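# Place the strawberry cake in the white basket

## Task

Get the strawberry cake into the white basket with no other object inside it, leave the basket, cupcake and cone roughly where they started, and finish with neither hand in contact with anything on the mat.

## Robot and tools

Robot: two arms, left_arm and right_arm, each with a five-finger hand (left_arm has a left hand, the mirror of the right). Base positions in the scene frame: left_arm (+0.041, +0.248, +0.001) m, right_arm (+0.011, -0.264, +0.001) m, both facing +x. A post stands behind the arms and a camera stand sits between them just behind the bases; do not strike either.

Scene frame: origin at table-top height midway between the arms, +x out over the table, +z up, +y toward left_arm. Each arm's reported poses, velocities and targets, and its offsets, use that arm's own base frame instead. Fixed cameras use the scene frame.

Hand point: a point moving with the palm, 0.15 m out from the wrist face along the fingers and 0.05 m in front of the palm. Its +z runs along straight fingers, +y out of the palm, +x across the palm away from the thumb on the right hand (toward the thumb on the left hand). Straight fingers extend 0.06-0.07 m past it along +z and lie 0.06 m behind it along -y. A wrist bracket on the little-finger side can collide with things.

The row (used by execute_actions and move): 28 numbers, each in [-1, 1], always filled for both arms. Order: left_arm dx, dy, dz, rx, ry, rz; left hand thumb_turn, thumb_bend, index, middle, ring, little, force_limit, speed; then the same 14 for right_arm. Pose numbers are offsets, not poses: they are measured from that arm's Hand target at the start of the call or action, along its base axes, with 1.0 = 0.6 m of travel or 180 degrees; rx, ry, rz form one rotation vector turning about the Hand target's position. Sending the same offset again moves further. All six zeros asks nothing new of the arm. Hand numbers are absolute targets: -1 open (thumb_turn -1 = beside palm, +1 = opposite the fingers; fingers +1 curled). force_limit maps -1..+1 to about 0..10 N (15 N for the two thumb motors). speed rises from nearly zero at -1 to full at +0.48 and above; a full finger stroke then takes 0.49 s. There is no neutral hand value: to keep a hand unchanged, repeat the eight numbers last sent to it; if none were sent yet, use its hand_measured six values plus hand_force_limit and hand_speed.

Tools:
- execute_actions(actions, cameras): actions is a list of actions; each action is a table of up to 15 rows, one per 1/30 s step; a short table holds its final row to step 15. Every row in an action counts from the action's starting Hand target, not from the row before. cameras: list of names, ["all"], or []; by default images appear only when actions is empty.
- move(target, speed, blend, blocking, cameras): target is one row or a list of up to 15 rows; every row's offsets count from the same starting Hand targets. Paths are straight lines, ending together, capped at 10 s; they do not avoid obstacles. speed in m/s, 0.002 to 4.3, default 0.25 (turns up to twice that in rad/s), one value or one per target. blend in metres for rounding corners between list targets (0 means stop at each). blocking=false returns after about 0.5 s while motion continues. The result adds a "move:" line: done, off_target, moving, held or fault, plus limits such as paced (pose clipped) or held (steps withheld).
- wait(seconds): 0 to 3600; lets time pass and any running move continue.
- stop(): brakes a running move.
- zoom_image(camera, region): region [x0, y0, x1, y1] in pixels of that camera's latest image, no more than 504 by 504.
- show_instructions(): shows the reference pages.
- finished_scene(scene): ends the scene for good; scene is 1 or omitted.

Cameras: cam_head_left, cam_head_right, cam_high (896x504 each), cam_left_wrist, cam_right_wrist (616x616 fisheye).

Results: end_effector_position (m) and end_effector_quat_wxyz per arm in its base frame; Hand target (the last commanded pose after clipping, the base for the next offsets); joint positions, velocities, torques; motor temperatures; hand_measured (motor positions on the command scale), hand_stopped_by (moving, target, force, stalled, fault), hand_load_n (fingertip force, positive when pushed open), plus the hand_force_limit and hand_speed echoes. A dropped grip shows as load near 0.

Behaviour to expect: orientation commands are clipped to within 40 degrees of the current orientation each step. Arms often stop 1-3 cm (up to 5 cm) short, usually low, without any contact; resend the gap as an offset. Moves near an arm's own base can swing the elbow quickly.

Gripping: with the thumb turned fully across, the hand closes on objects about 0.035-0.065 m thick; thumb tip against index pad can pinch light items up to about 0.08 m. Close at speed -0.94 or below for a gentle grip. A motor moves only when its target changes by at least 0.002; to squeeze harder raise force_limit and send a more closed target; to loosen send a more open one.

Avoid: dropping or releasing moving objects, fast impacts, hard pushes, knocking items off the table (that fails the task), and any press or collision between the two arms. Holding loads or straining toward unreachable poses heats motors: a MOTOR HOT line appears at 85 °C, and at 100 °C the arm goes limp for 30-60 s. Loose objects may occasionally be nudged by outside disturbances.

Each tool is called after "Emit:" in YAML: its name, and indented under it one key for each argument.

Reference images:

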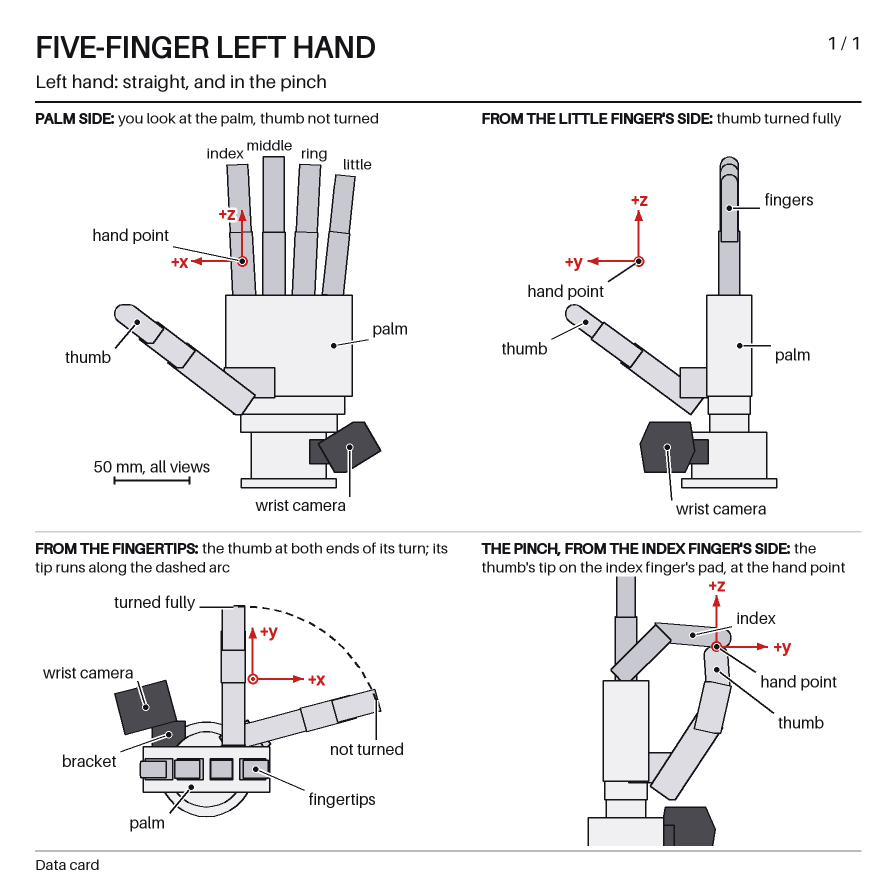

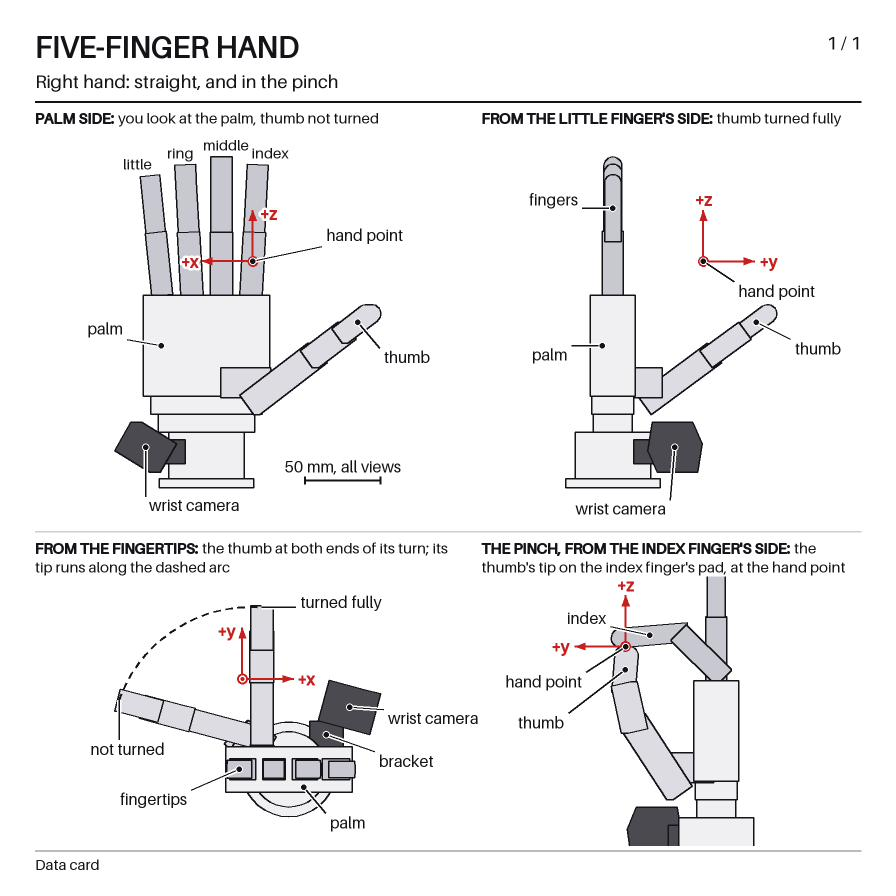

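## Session

Emit:
execute_actions:
  actions: []

Scene clock: 0.00 s.
left_arm: end_effector_position=(+0.1576, -0.2803, +0.2270) hand_measured=(-1.000, -1.000, -1.000, -1.000, -1.000, -1.000) hand_load_n=(+0.0, +0.0, +0.0, +0.0, +0.0, +0.0) hand_stopped_by=(target, target, target, target, target, target) hand_force_limit=0.00 hand_speed=-0.80 end_effector_quat_wxyz=(+0.160, +0.121, +0.935, -0.294) | right_arm: end_effector_position=(+0.1936, -0.0809, +0.1023) hand_measured=(-1.000, -1.000, -1.000, -1.000, -1.000, -1.000) hand_load_n=(+0.0, +0.0, +0.0, +0.0, +0.0, +0.0) hand_stopped_by=(target, target, target, target, target, target) hand_force_limit=0.00 hand_speed=-0.80 end_effector_quat_wxyz=(-0.151, +0.746, -0.552, +0.339)
Joint positions: left_arm=[-1.058 0.848 0.896 -0.941 0.09 0.738] | right_arm=[-0.49 0.375 0.405 -0.858 -0.186 -0.714]
Joint velocities: within noise
Joint torques (N m): no reading
Motor temperatures (°C): left_arm=[26 27 25 26 28 24] | right_arm=[26 25 28 25 28 27]
Heat: left arm: hottest wrist yaw 28 °C; right arm: hottest elbow 28 °C.
Hand target: left_arm +0.1602, -0.2849, +0.2369; +0.166, +0.121, +0.931, -0.302 | right_arm +0.1997, -0.0841, +0.1165; -0.153, +0.743, -0.548, +0.353

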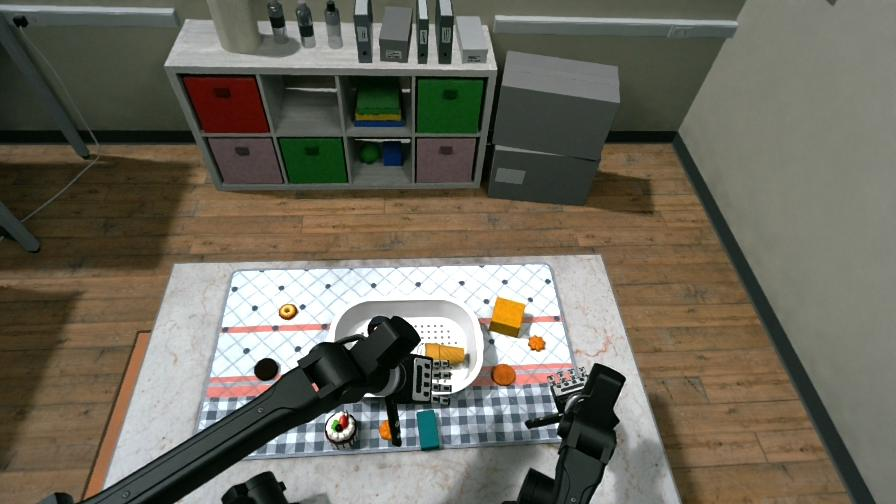

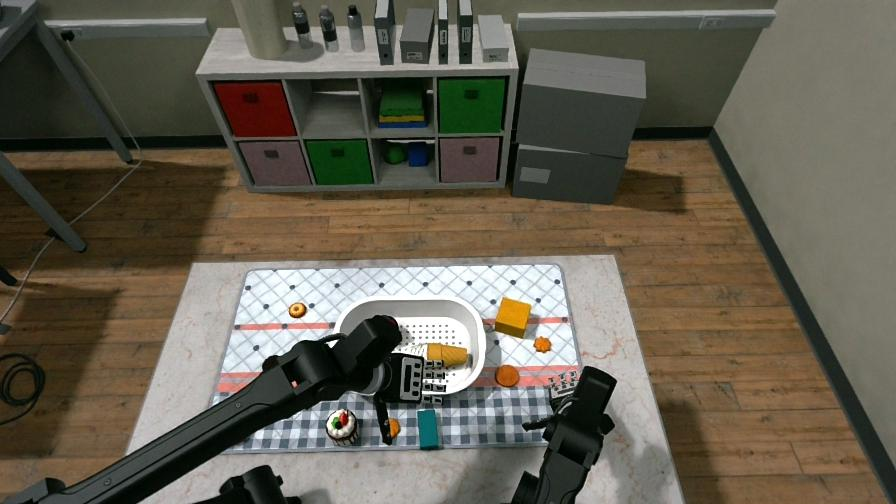

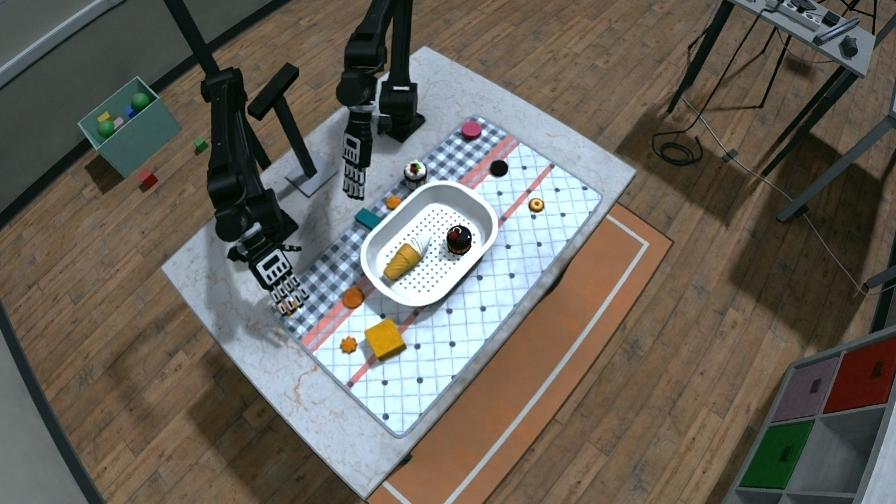

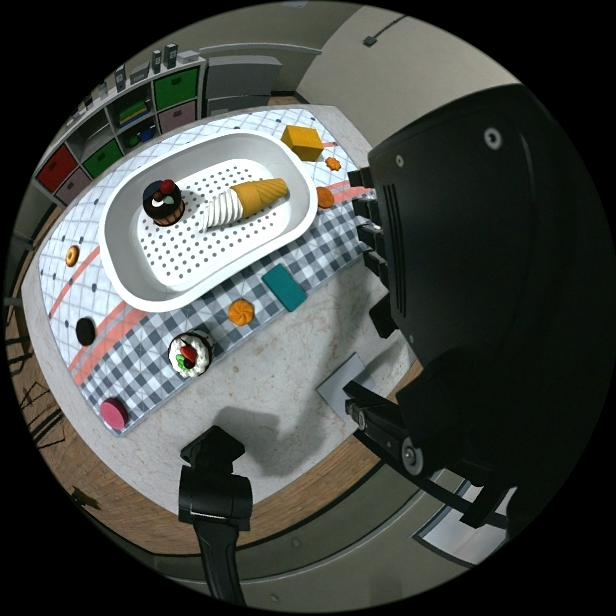

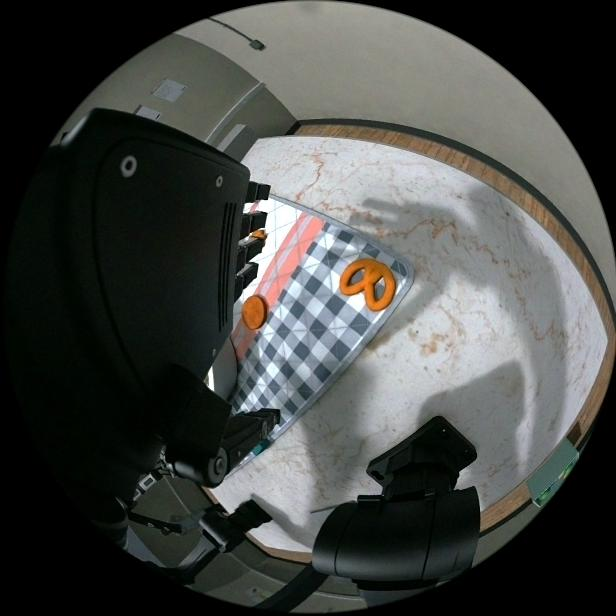

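Emit:
zoom_image:
  camera: "cam_head_right"
  region: [200, 260, 500, 480]

Emit:
zoom_image:
  camera: "cam_high"
  region: [340, 110, 560, 310]

Emit:
zoom_image:
  camera: "cam_left_wrist"
  region: [80, 240, 340, 460]

Scaled by 1.680 from the camera's image (finer frame: 1280x720).

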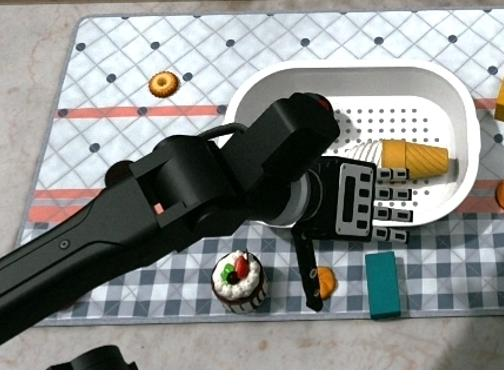

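Scaled by 2.291 from the camera's image (finer frame: 1280x720).

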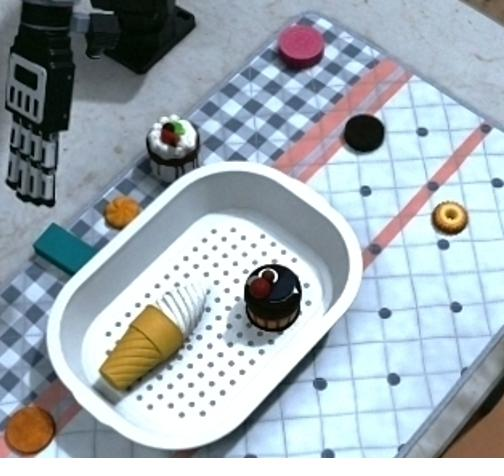

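Scaled by 1.938 from the camera's image (finer frame: 880x880).

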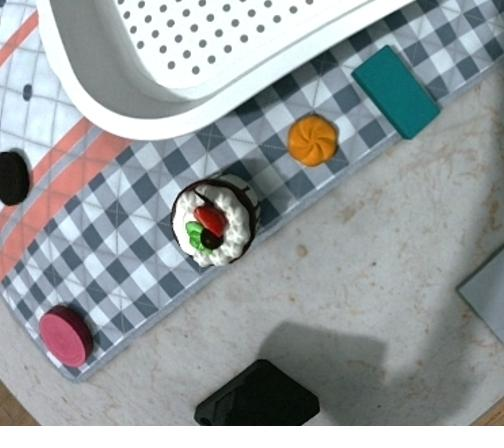

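Emit:
zoom_image:
  camera: "cam_head_right"
  region: [310, 390, 390, 460]

Emit:
zoom_image:
  camera: "cam_high"
  region: [370, 140, 460, 210]

Emit:
zoom_image:
  camera: "cam_left_wrist"
  region: [150, 310, 240, 400]

Scaled by 6.300 from the camera's image (finer frame: 1280x720).

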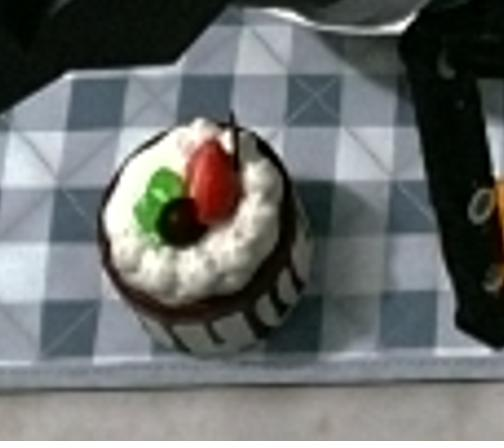

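Scaled by 5.600 from the camera's image (finer frame: 1280x720).

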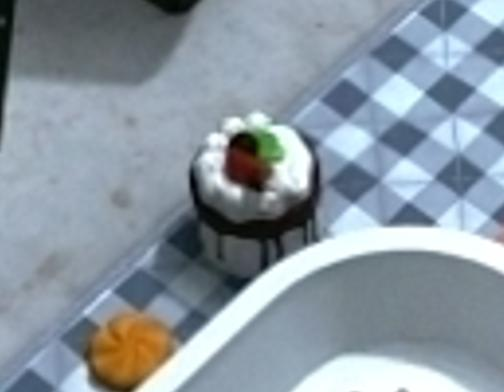

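Scaled by 5.600 from the camera's image (finer frame: 880x880).

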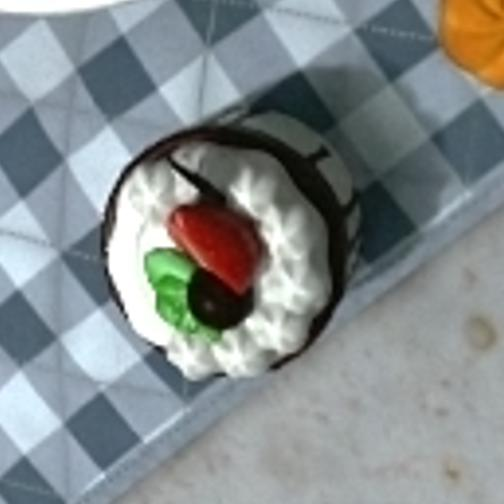

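Emit:
move:
  target: [0.13, 0.66, 0.03, 0, 0, 0.5, -1, -1, -1, -1, -1, -1, 0, -0.8, 0, 0, 0, 0, 0, 0, -1, -1, -1, -1, -1, -1, 0, -0.8]
  speed: 0.3
  cameras: ["all"]

Scene clock: 228.80 s.
left_arm: end_effector_position=(+0.2266, +0.1039, +0.2335) hand_measured=(-1.000, -1.000, -1.000, -1.000, -1.000, -1.000) hand_load_n=(+0.0, +0.0, +0.0, +0.0, +0.0, +0.0) hand_stopped_by=(target, target, target, target, target, target) hand_force_limit=0.00 hand_speed=-0.80 end_effector_quat_wxyz=(+0.305, -0.577, +0.752, -0.091) | right_arm: end_effector_position=(+0.1936, -0.0809, +0.1023) hand_measured=(-1.000, -1.000, -1.000, -1.000, -1.000, -1.000) hand_load_n=(+0.0, +0.0, +0.0, +0.0, +0.0, +0.0) hand_stopped_by=(target, target, target, target, target, target) hand_force_limit=0.00 hand_speed=-0.80 end_effector_quat_wxyz=(-0.151, +0.746, -0.552, +0.339)
Joint positions: left_arm=[0.399 0.663 0.849 -1.11 0.021 0.654] | right_arm=[-0.49 0.375 0.405 -0.858 -0.186 -0.714]
Joint torques (N m): left_arm=[0.32 -0.73 11.73 2.4 0.12 0.2] | right_arm=[-1.08 2.02 10.69 1.24 -0.22 0.11]
Motor temperatures (°C): left_arm=[25 28 43 26 28 24] | right_arm=[26 24 38 25 28 27]
Heat: left arm: hottest elbow 43 °C; right arm: hottest elbow 38 °C.
Hand target: left_arm +0.2381, +0.1112, +0.2549; +0.331, -0.573, +0.744, -0.096 | right_arm +0.1997, -0.0841, +0.1165; -0.153, +0.743, -0.548, +0.353
Off the commanded pose: left_arm 0.025 m, 3 deg | right_arm 0.016 m, 2 deg.
move: off_target (left_arm)
cam_left_wrist: T_world_to_cam=[[0.71303, -0.57549, 0.4005, -0.19929], [-0.63134, -0.77545, 0.00975, 0.22095], [0.30496, -0.2598, -0.91624, 0.28221]] pos_world=[0.19553, 0.12997, 0.33624]

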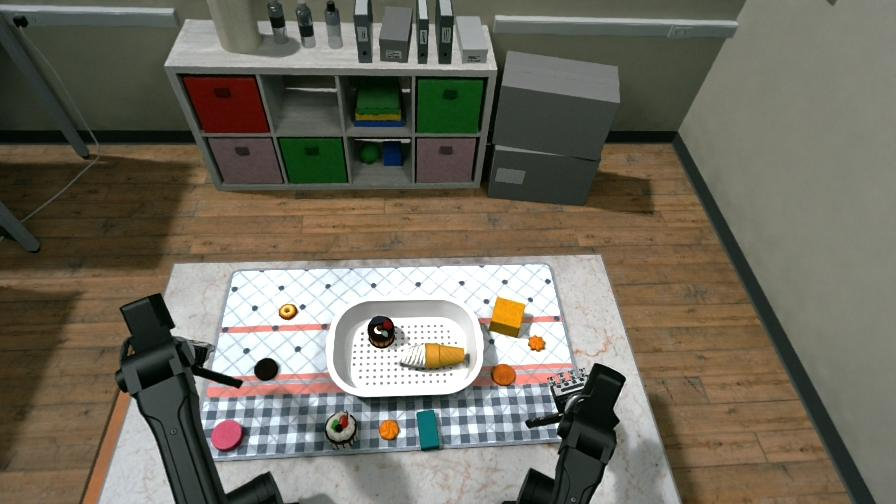

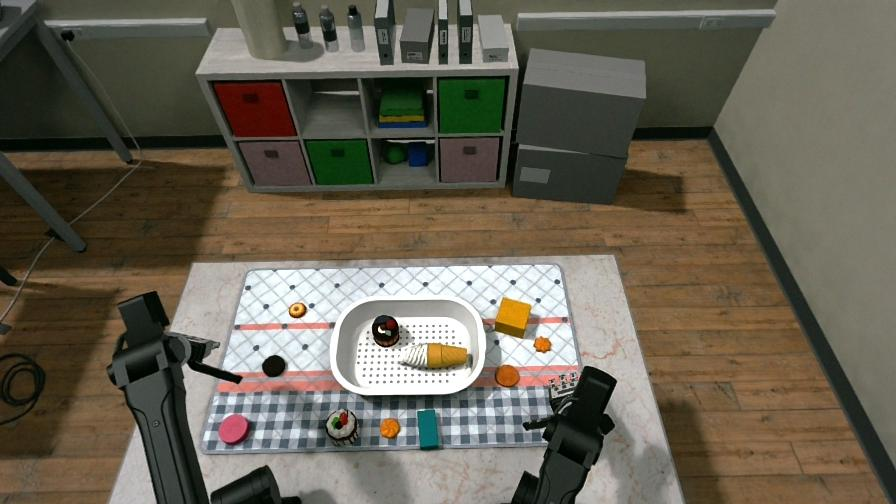

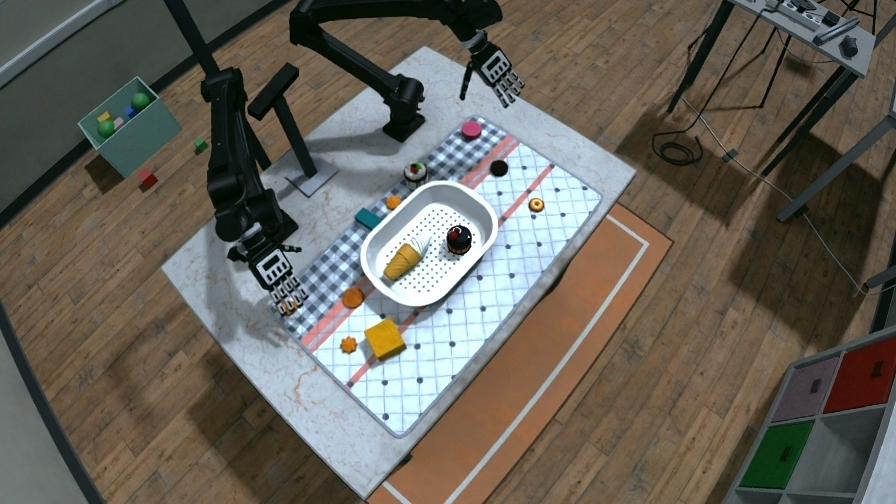

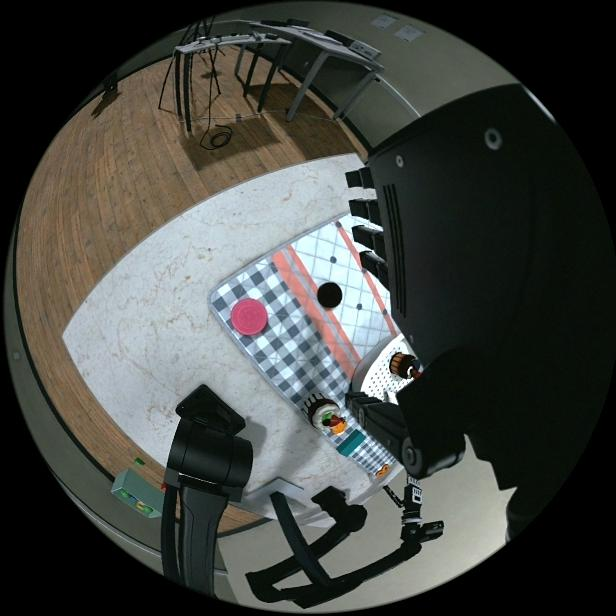

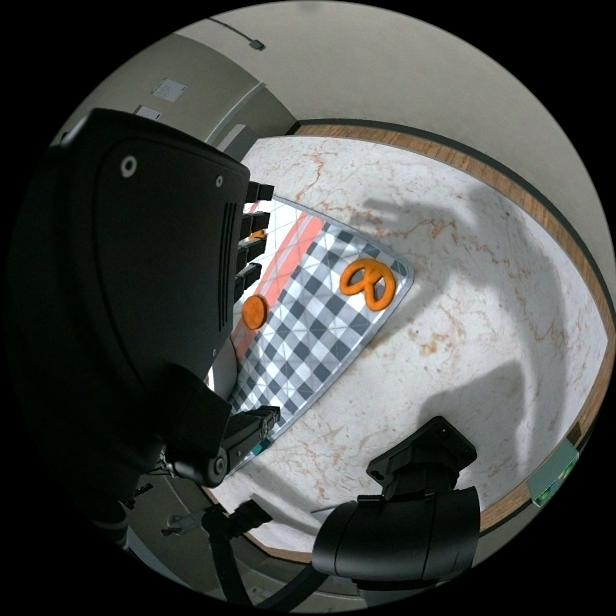

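Emit:
zoom_image:
  camera: "cam_head_left"
  region: [310, 280, 510, 480]

Emit:
zoom_image:
  camera: "cam_head_right"
  region: [310, 280, 510, 480]

Emit:
zoom_image:
  camera: "cam_left_wrist"
  region: [280, 340, 440, 500]

Scaled by 2.520 from the camera's image (finer frame: 1280x720).

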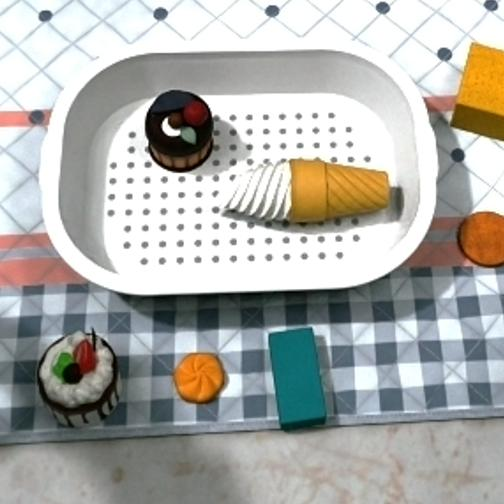

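Scaled by 2.520 from the camera's image (finer frame: 1280x720).

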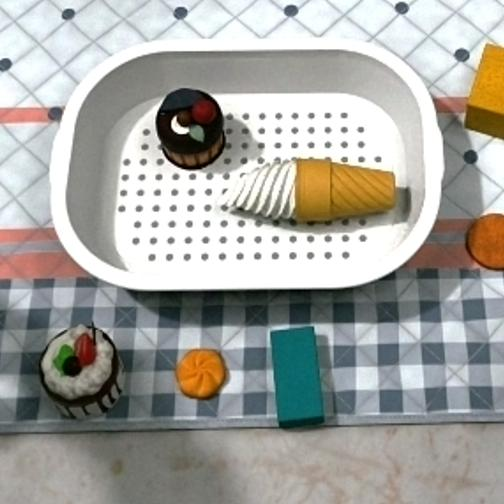

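Scaled by 3.150 from the camera's image (finer frame: 880x880).

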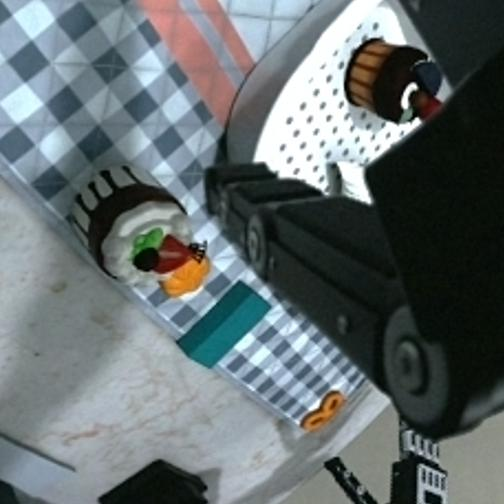

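Emit:
move:
  target: [0, 0, 0, 0, 0, 0, -1, -1, -1, -1, -1, -1, 0, -0.8, -0.0178, 0.7995, 0.1225, 0.143, 0.0377, 0.4272, 1, -1, -0.55, -0.55, 0.2, 0.9, 0, 0]
  speed: 0.3
  cameras: ["all"]

Scene clock: 258.30 s.
left_arm: end_effector_position=(+0.2266, +0.1039, +0.2335) hand_measured=(-1.000, -1.000, -1.000, -1.000, -1.000, -1.000) hand_load_n=(+0.0, -0.5, +0.0, +0.0, +0.0, +0.0) hand_stopped_by=(target, target, target, target, target, target) hand_force_limit=0.00 hand_speed=-0.80 end_effector_quat_wxyz=(+0.305, -0.577, +0.752, -0.091) | right_arm: end_effector_position=(+0.1786, +0.3750, +0.1633) hand_measured=(+1.000, -1.000, -0.550, -0.550, +0.200, +0.900) hand_load_n=(+0.0, +0.0, +0.0, +0.0, +0.0, +0.0) hand_stopped_by=(target, target, target, target, target, target) hand_force_limit=0.00 hand_speed=0.00 end_effector_quat_wxyz=(-0.432, +0.900, -0.057, +0.004)
Joint positions: left_arm=[0.399 0.663 0.849 -1.11 0.021 0.654] | right_arm=[0.903 1.105 0.793 -0.459 -0.452 -0.348]
Joint torques (N m): left_arm=[0.32 -0.67 11.74 2.37 0.11 0.2] | right_arm=[-0.15 -5.66 12.26 1.83 -0.48 0.02]
Heat: left arm: hottest elbow 44 °C; right arm: hottest elbow 39 °C.
Hand target: left_arm +0.2381, +0.1112, +0.2549; +0.331, -0.573, +0.744, -0.096 | right_arm +0.1889, +0.3957, +0.1902; -0.457, +0.888, -0.039, +0.020
Off the commanded pose: left_arm 0.025 m, 3 deg | right_arm 0.035 m, 4 deg.
move: off_target (right_arm)
cam_left_wrist: T_world_to_cam=[[0.71303, -0.57549, 0.4005, -0.19929], [-0.63134, -0.77545, 0.00975, 0.22095], [0.30496, -0.2598, -0.91624, 0.28221]] pos_world=[0.19553, 0.12997, 0.33624]
cam_right_wrist: T_world_to_cam=[[0.16214, -0.6086, -0.77674, 0.32953], [-0.90148, -0.41148, 0.13423, 0.30318], [-0.4013, 0.67845, -0.61536, 0.03609]] pos_world=[0.23436, 0.30082, 0.23747]

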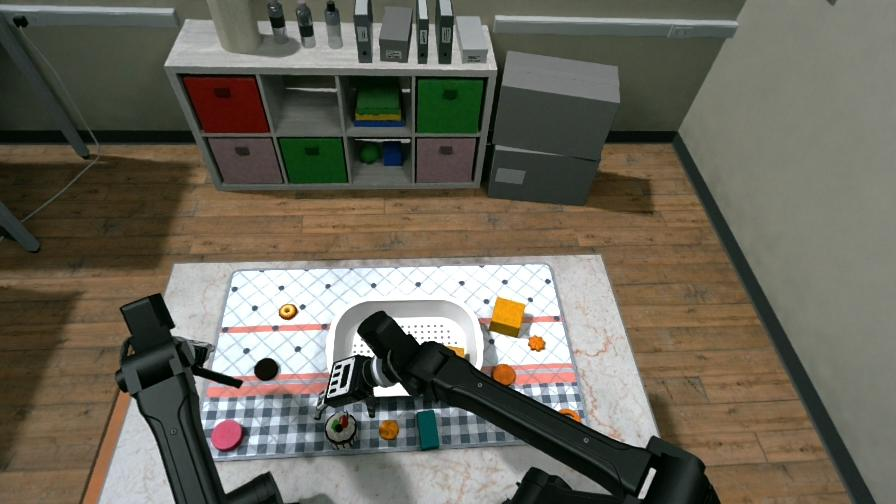

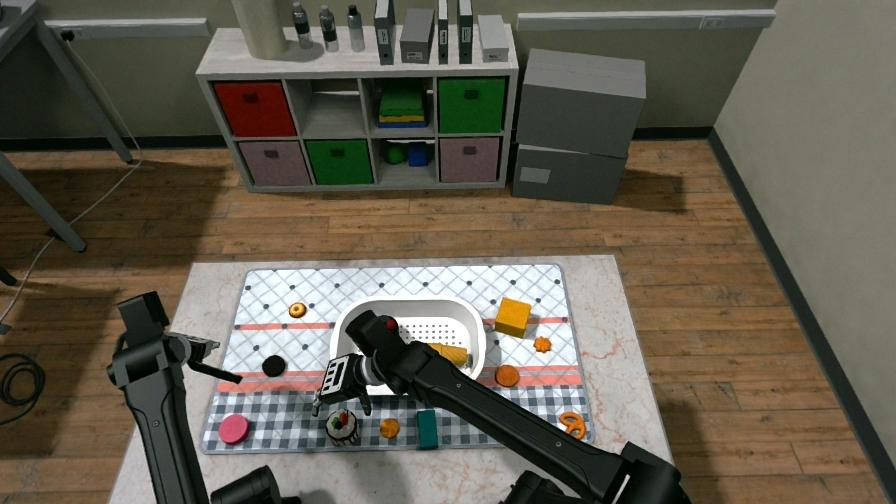

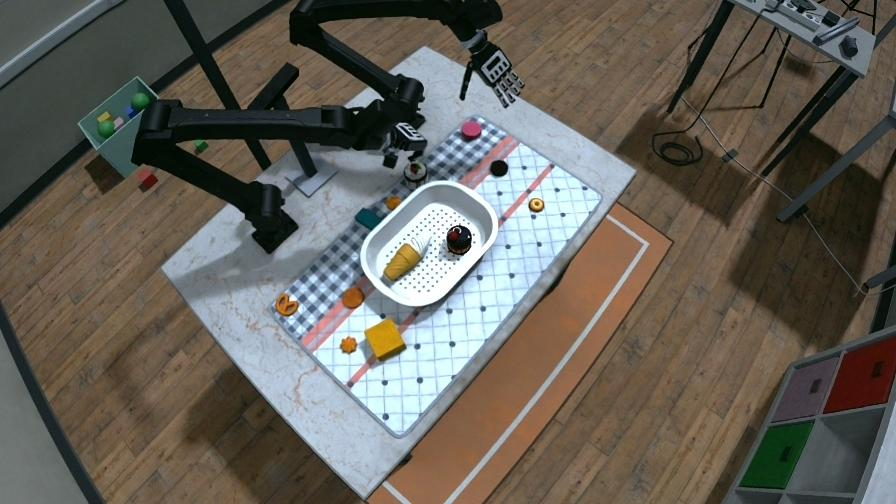

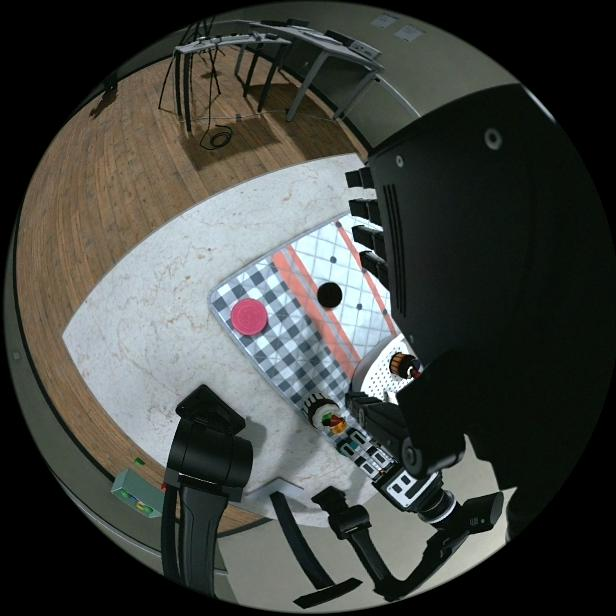

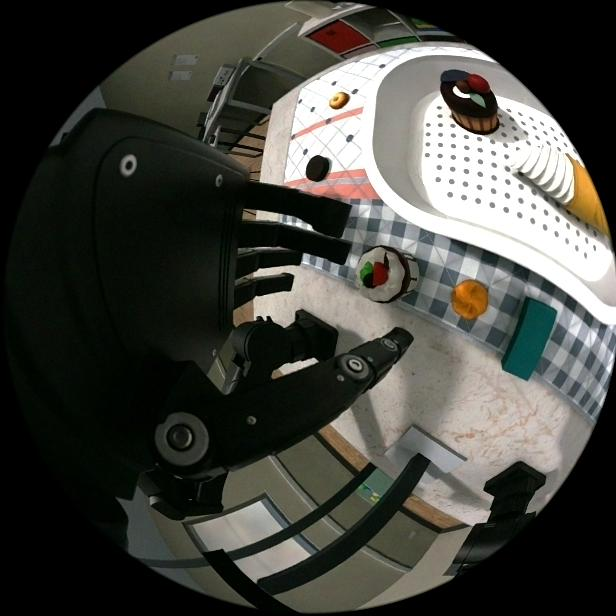

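Emit:
zoom_image:
  camera: "cam_right_wrist"
  region: [220, 160, 520, 460]

Emit:
zoom_image:
  camera: "cam_head_left"
  region: [290, 340, 450, 470]

Scaled by 1.680 from the camera's image (finer frame: 880x880).

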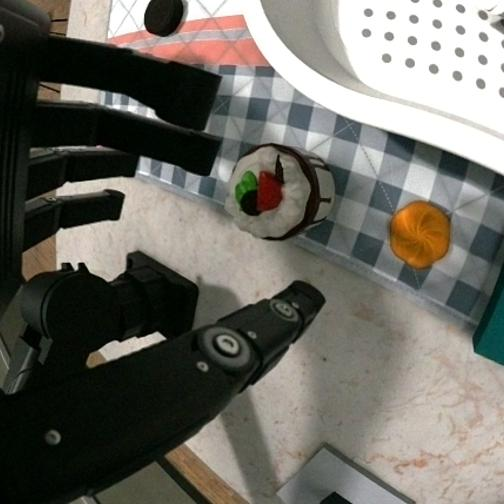

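Scaled by 3.150 from the camera's image (finer frame: 1280x720).

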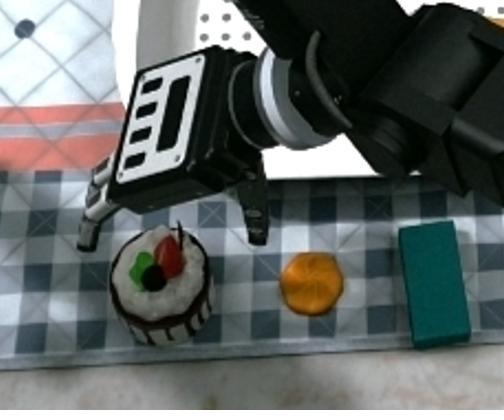

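Emit:
move:
  target: [0, 0, 0, 0, 0, 0, -1, -1, -1, -1, -1, -1, 0, -0.8, 0.0203, 0.0423, -0.105, 0, 0, 0, 1, -1, -0.55, -0.55, 0.2, 0.9, 0, 0]
  speed: 0.15
  cameras: ["cam_head_left", "cam_head_right", "cam_right_wrist", "cam_high"]

Emit:
zoom_image:
  camera: "cam_right_wrist"
  region: [220, 160, 520, 460]

Emit:
zoom_image:
  camera: "cam_head_right"
  region: [290, 340, 450, 470]

Emit:
zoom_image:
  camera: "cam_high"
  region: [350, 110, 500, 240]

Scene clock: 276.80 s.
left_arm: end_effector_position=(+0.2266, +0.1039, +0.2335) hand_measured=(-1.000, -1.000, -1.000, -1.000, -1.000, -1.000) hand_load_n=(+0.0, +0.0, +0.0, -0.5, +0.0, +0.0) hand_stopped_by=(target, target, target, target, target, target) hand_force_limit=0.00 hand_speed=-0.80 end_effector_quat_wxyz=(+0.305, -0.577, +0.752, -0.091) | right_arm: end_effector_position=(+0.2039, +0.4156, +0.1261) hand_measured=(+1.000, -1.000, -0.550, -0.550, +0.200, +0.900) hand_load_n=(+0.0, +0.0, +0.0, +0.0, +0.0, +0.0) hand_stopped_by=(target, target, target, target, target, target) hand_force_limit=0.00 hand_speed=0.00 end_effector_quat_wxyz=(-0.452, +0.891, -0.044, +0.019)
Joint positions: left_arm=[0.399 0.663 0.849 -1.11 0.021 0.654] | right_arm=[0.918 1.264 0.79 -0.24 -0.445 -0.349]
Joint torques (N m): left_arm=[0.26 -0.73 11.73 2.37 0.11 0.2] | right_arm=[0.15 -7.94 8.09 1.89 -0.25 0.15]
Heat: left arm: hottest elbow 45 °C; right arm: hottest elbow 40 °C.
Hand target: left_arm +0.2381, +0.1112, +0.2549; +0.331, -0.573, +0.744, -0.096 | right_arm +0.2011, +0.4210, +0.1270; -0.457, +0.888, -0.039, +0.020
Off the commanded pose: left_arm 0.025 m, 3 deg | right_arm 0.006 m, 1 deg.
move: done
cam_right_wrist: T_world_to_cam=[[0.19819, -0.57428, -0.79431, 0.30193], [-0.90174, -0.42445, 0.08188, 0.35963], [-0.38416, 0.70003, -0.60197, -0.01832]] pos_world=[0.25741, 0.33886, 0.19935]
Images, in order (width x height): cam_head_left 896x504, cam_head_right 896x504, cam_high 896x504, cam_right_wrist 616x616.

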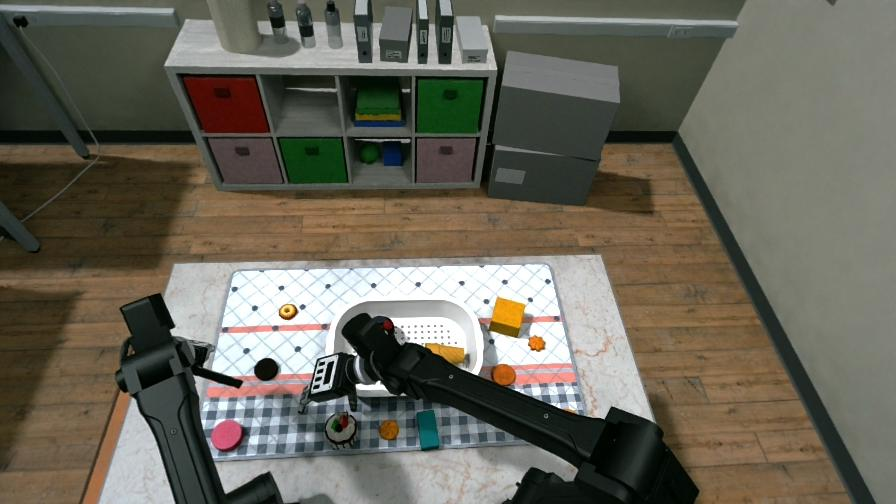

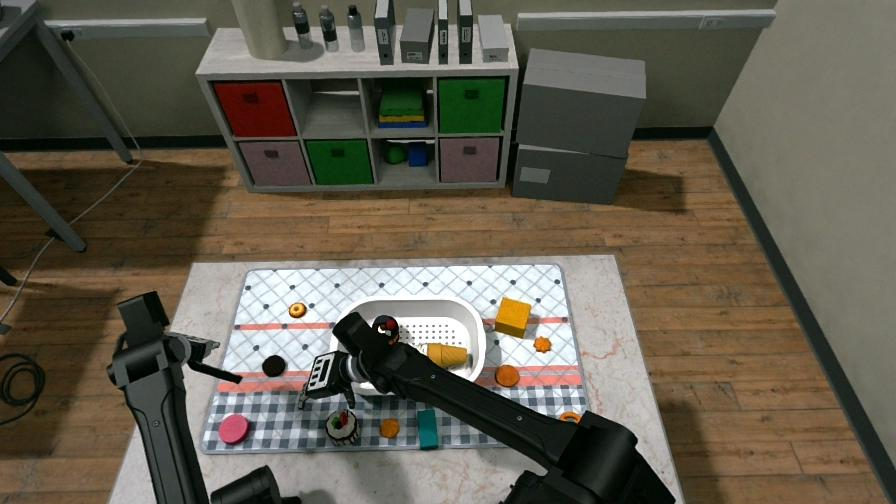

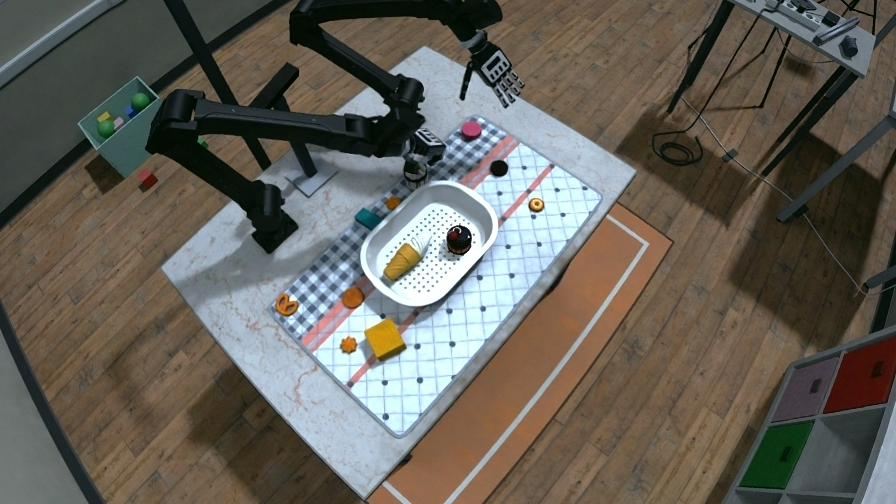

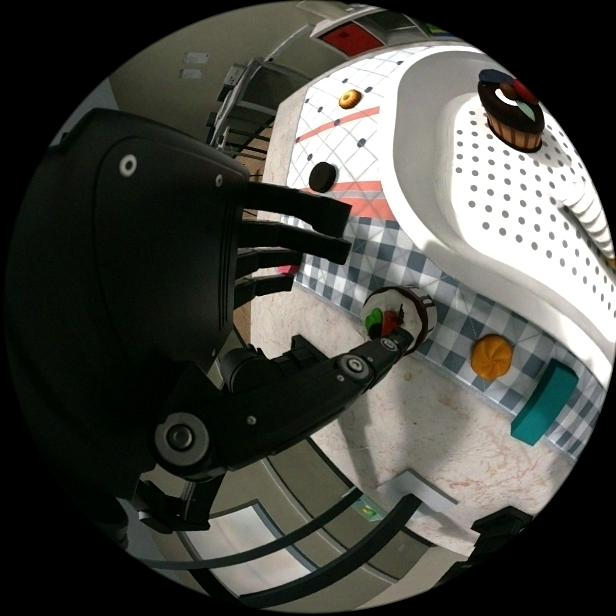

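Scaled by 1.680 from the camera's image (finer frame: 880x880).

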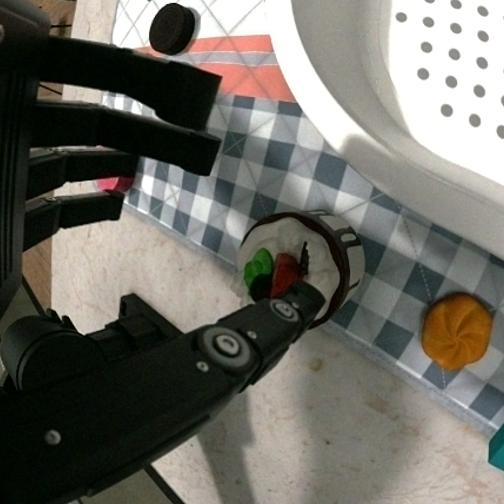

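Scaled by 3.150 from the camera's image (finer frame: 1280x720).

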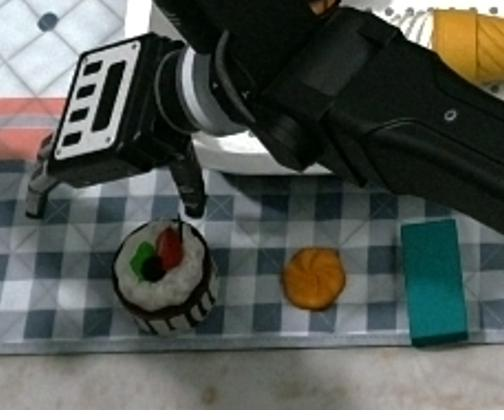

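Scaled by 3.360 from the camera's image (finer frame: 1280x720).

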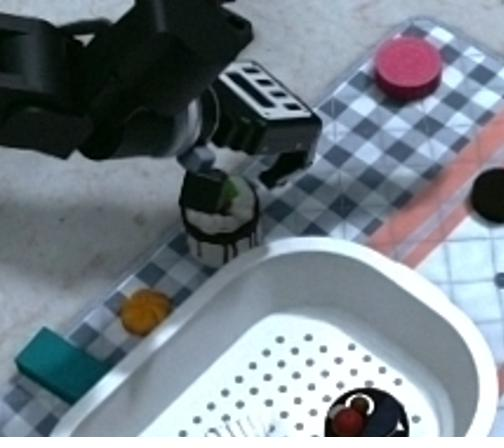

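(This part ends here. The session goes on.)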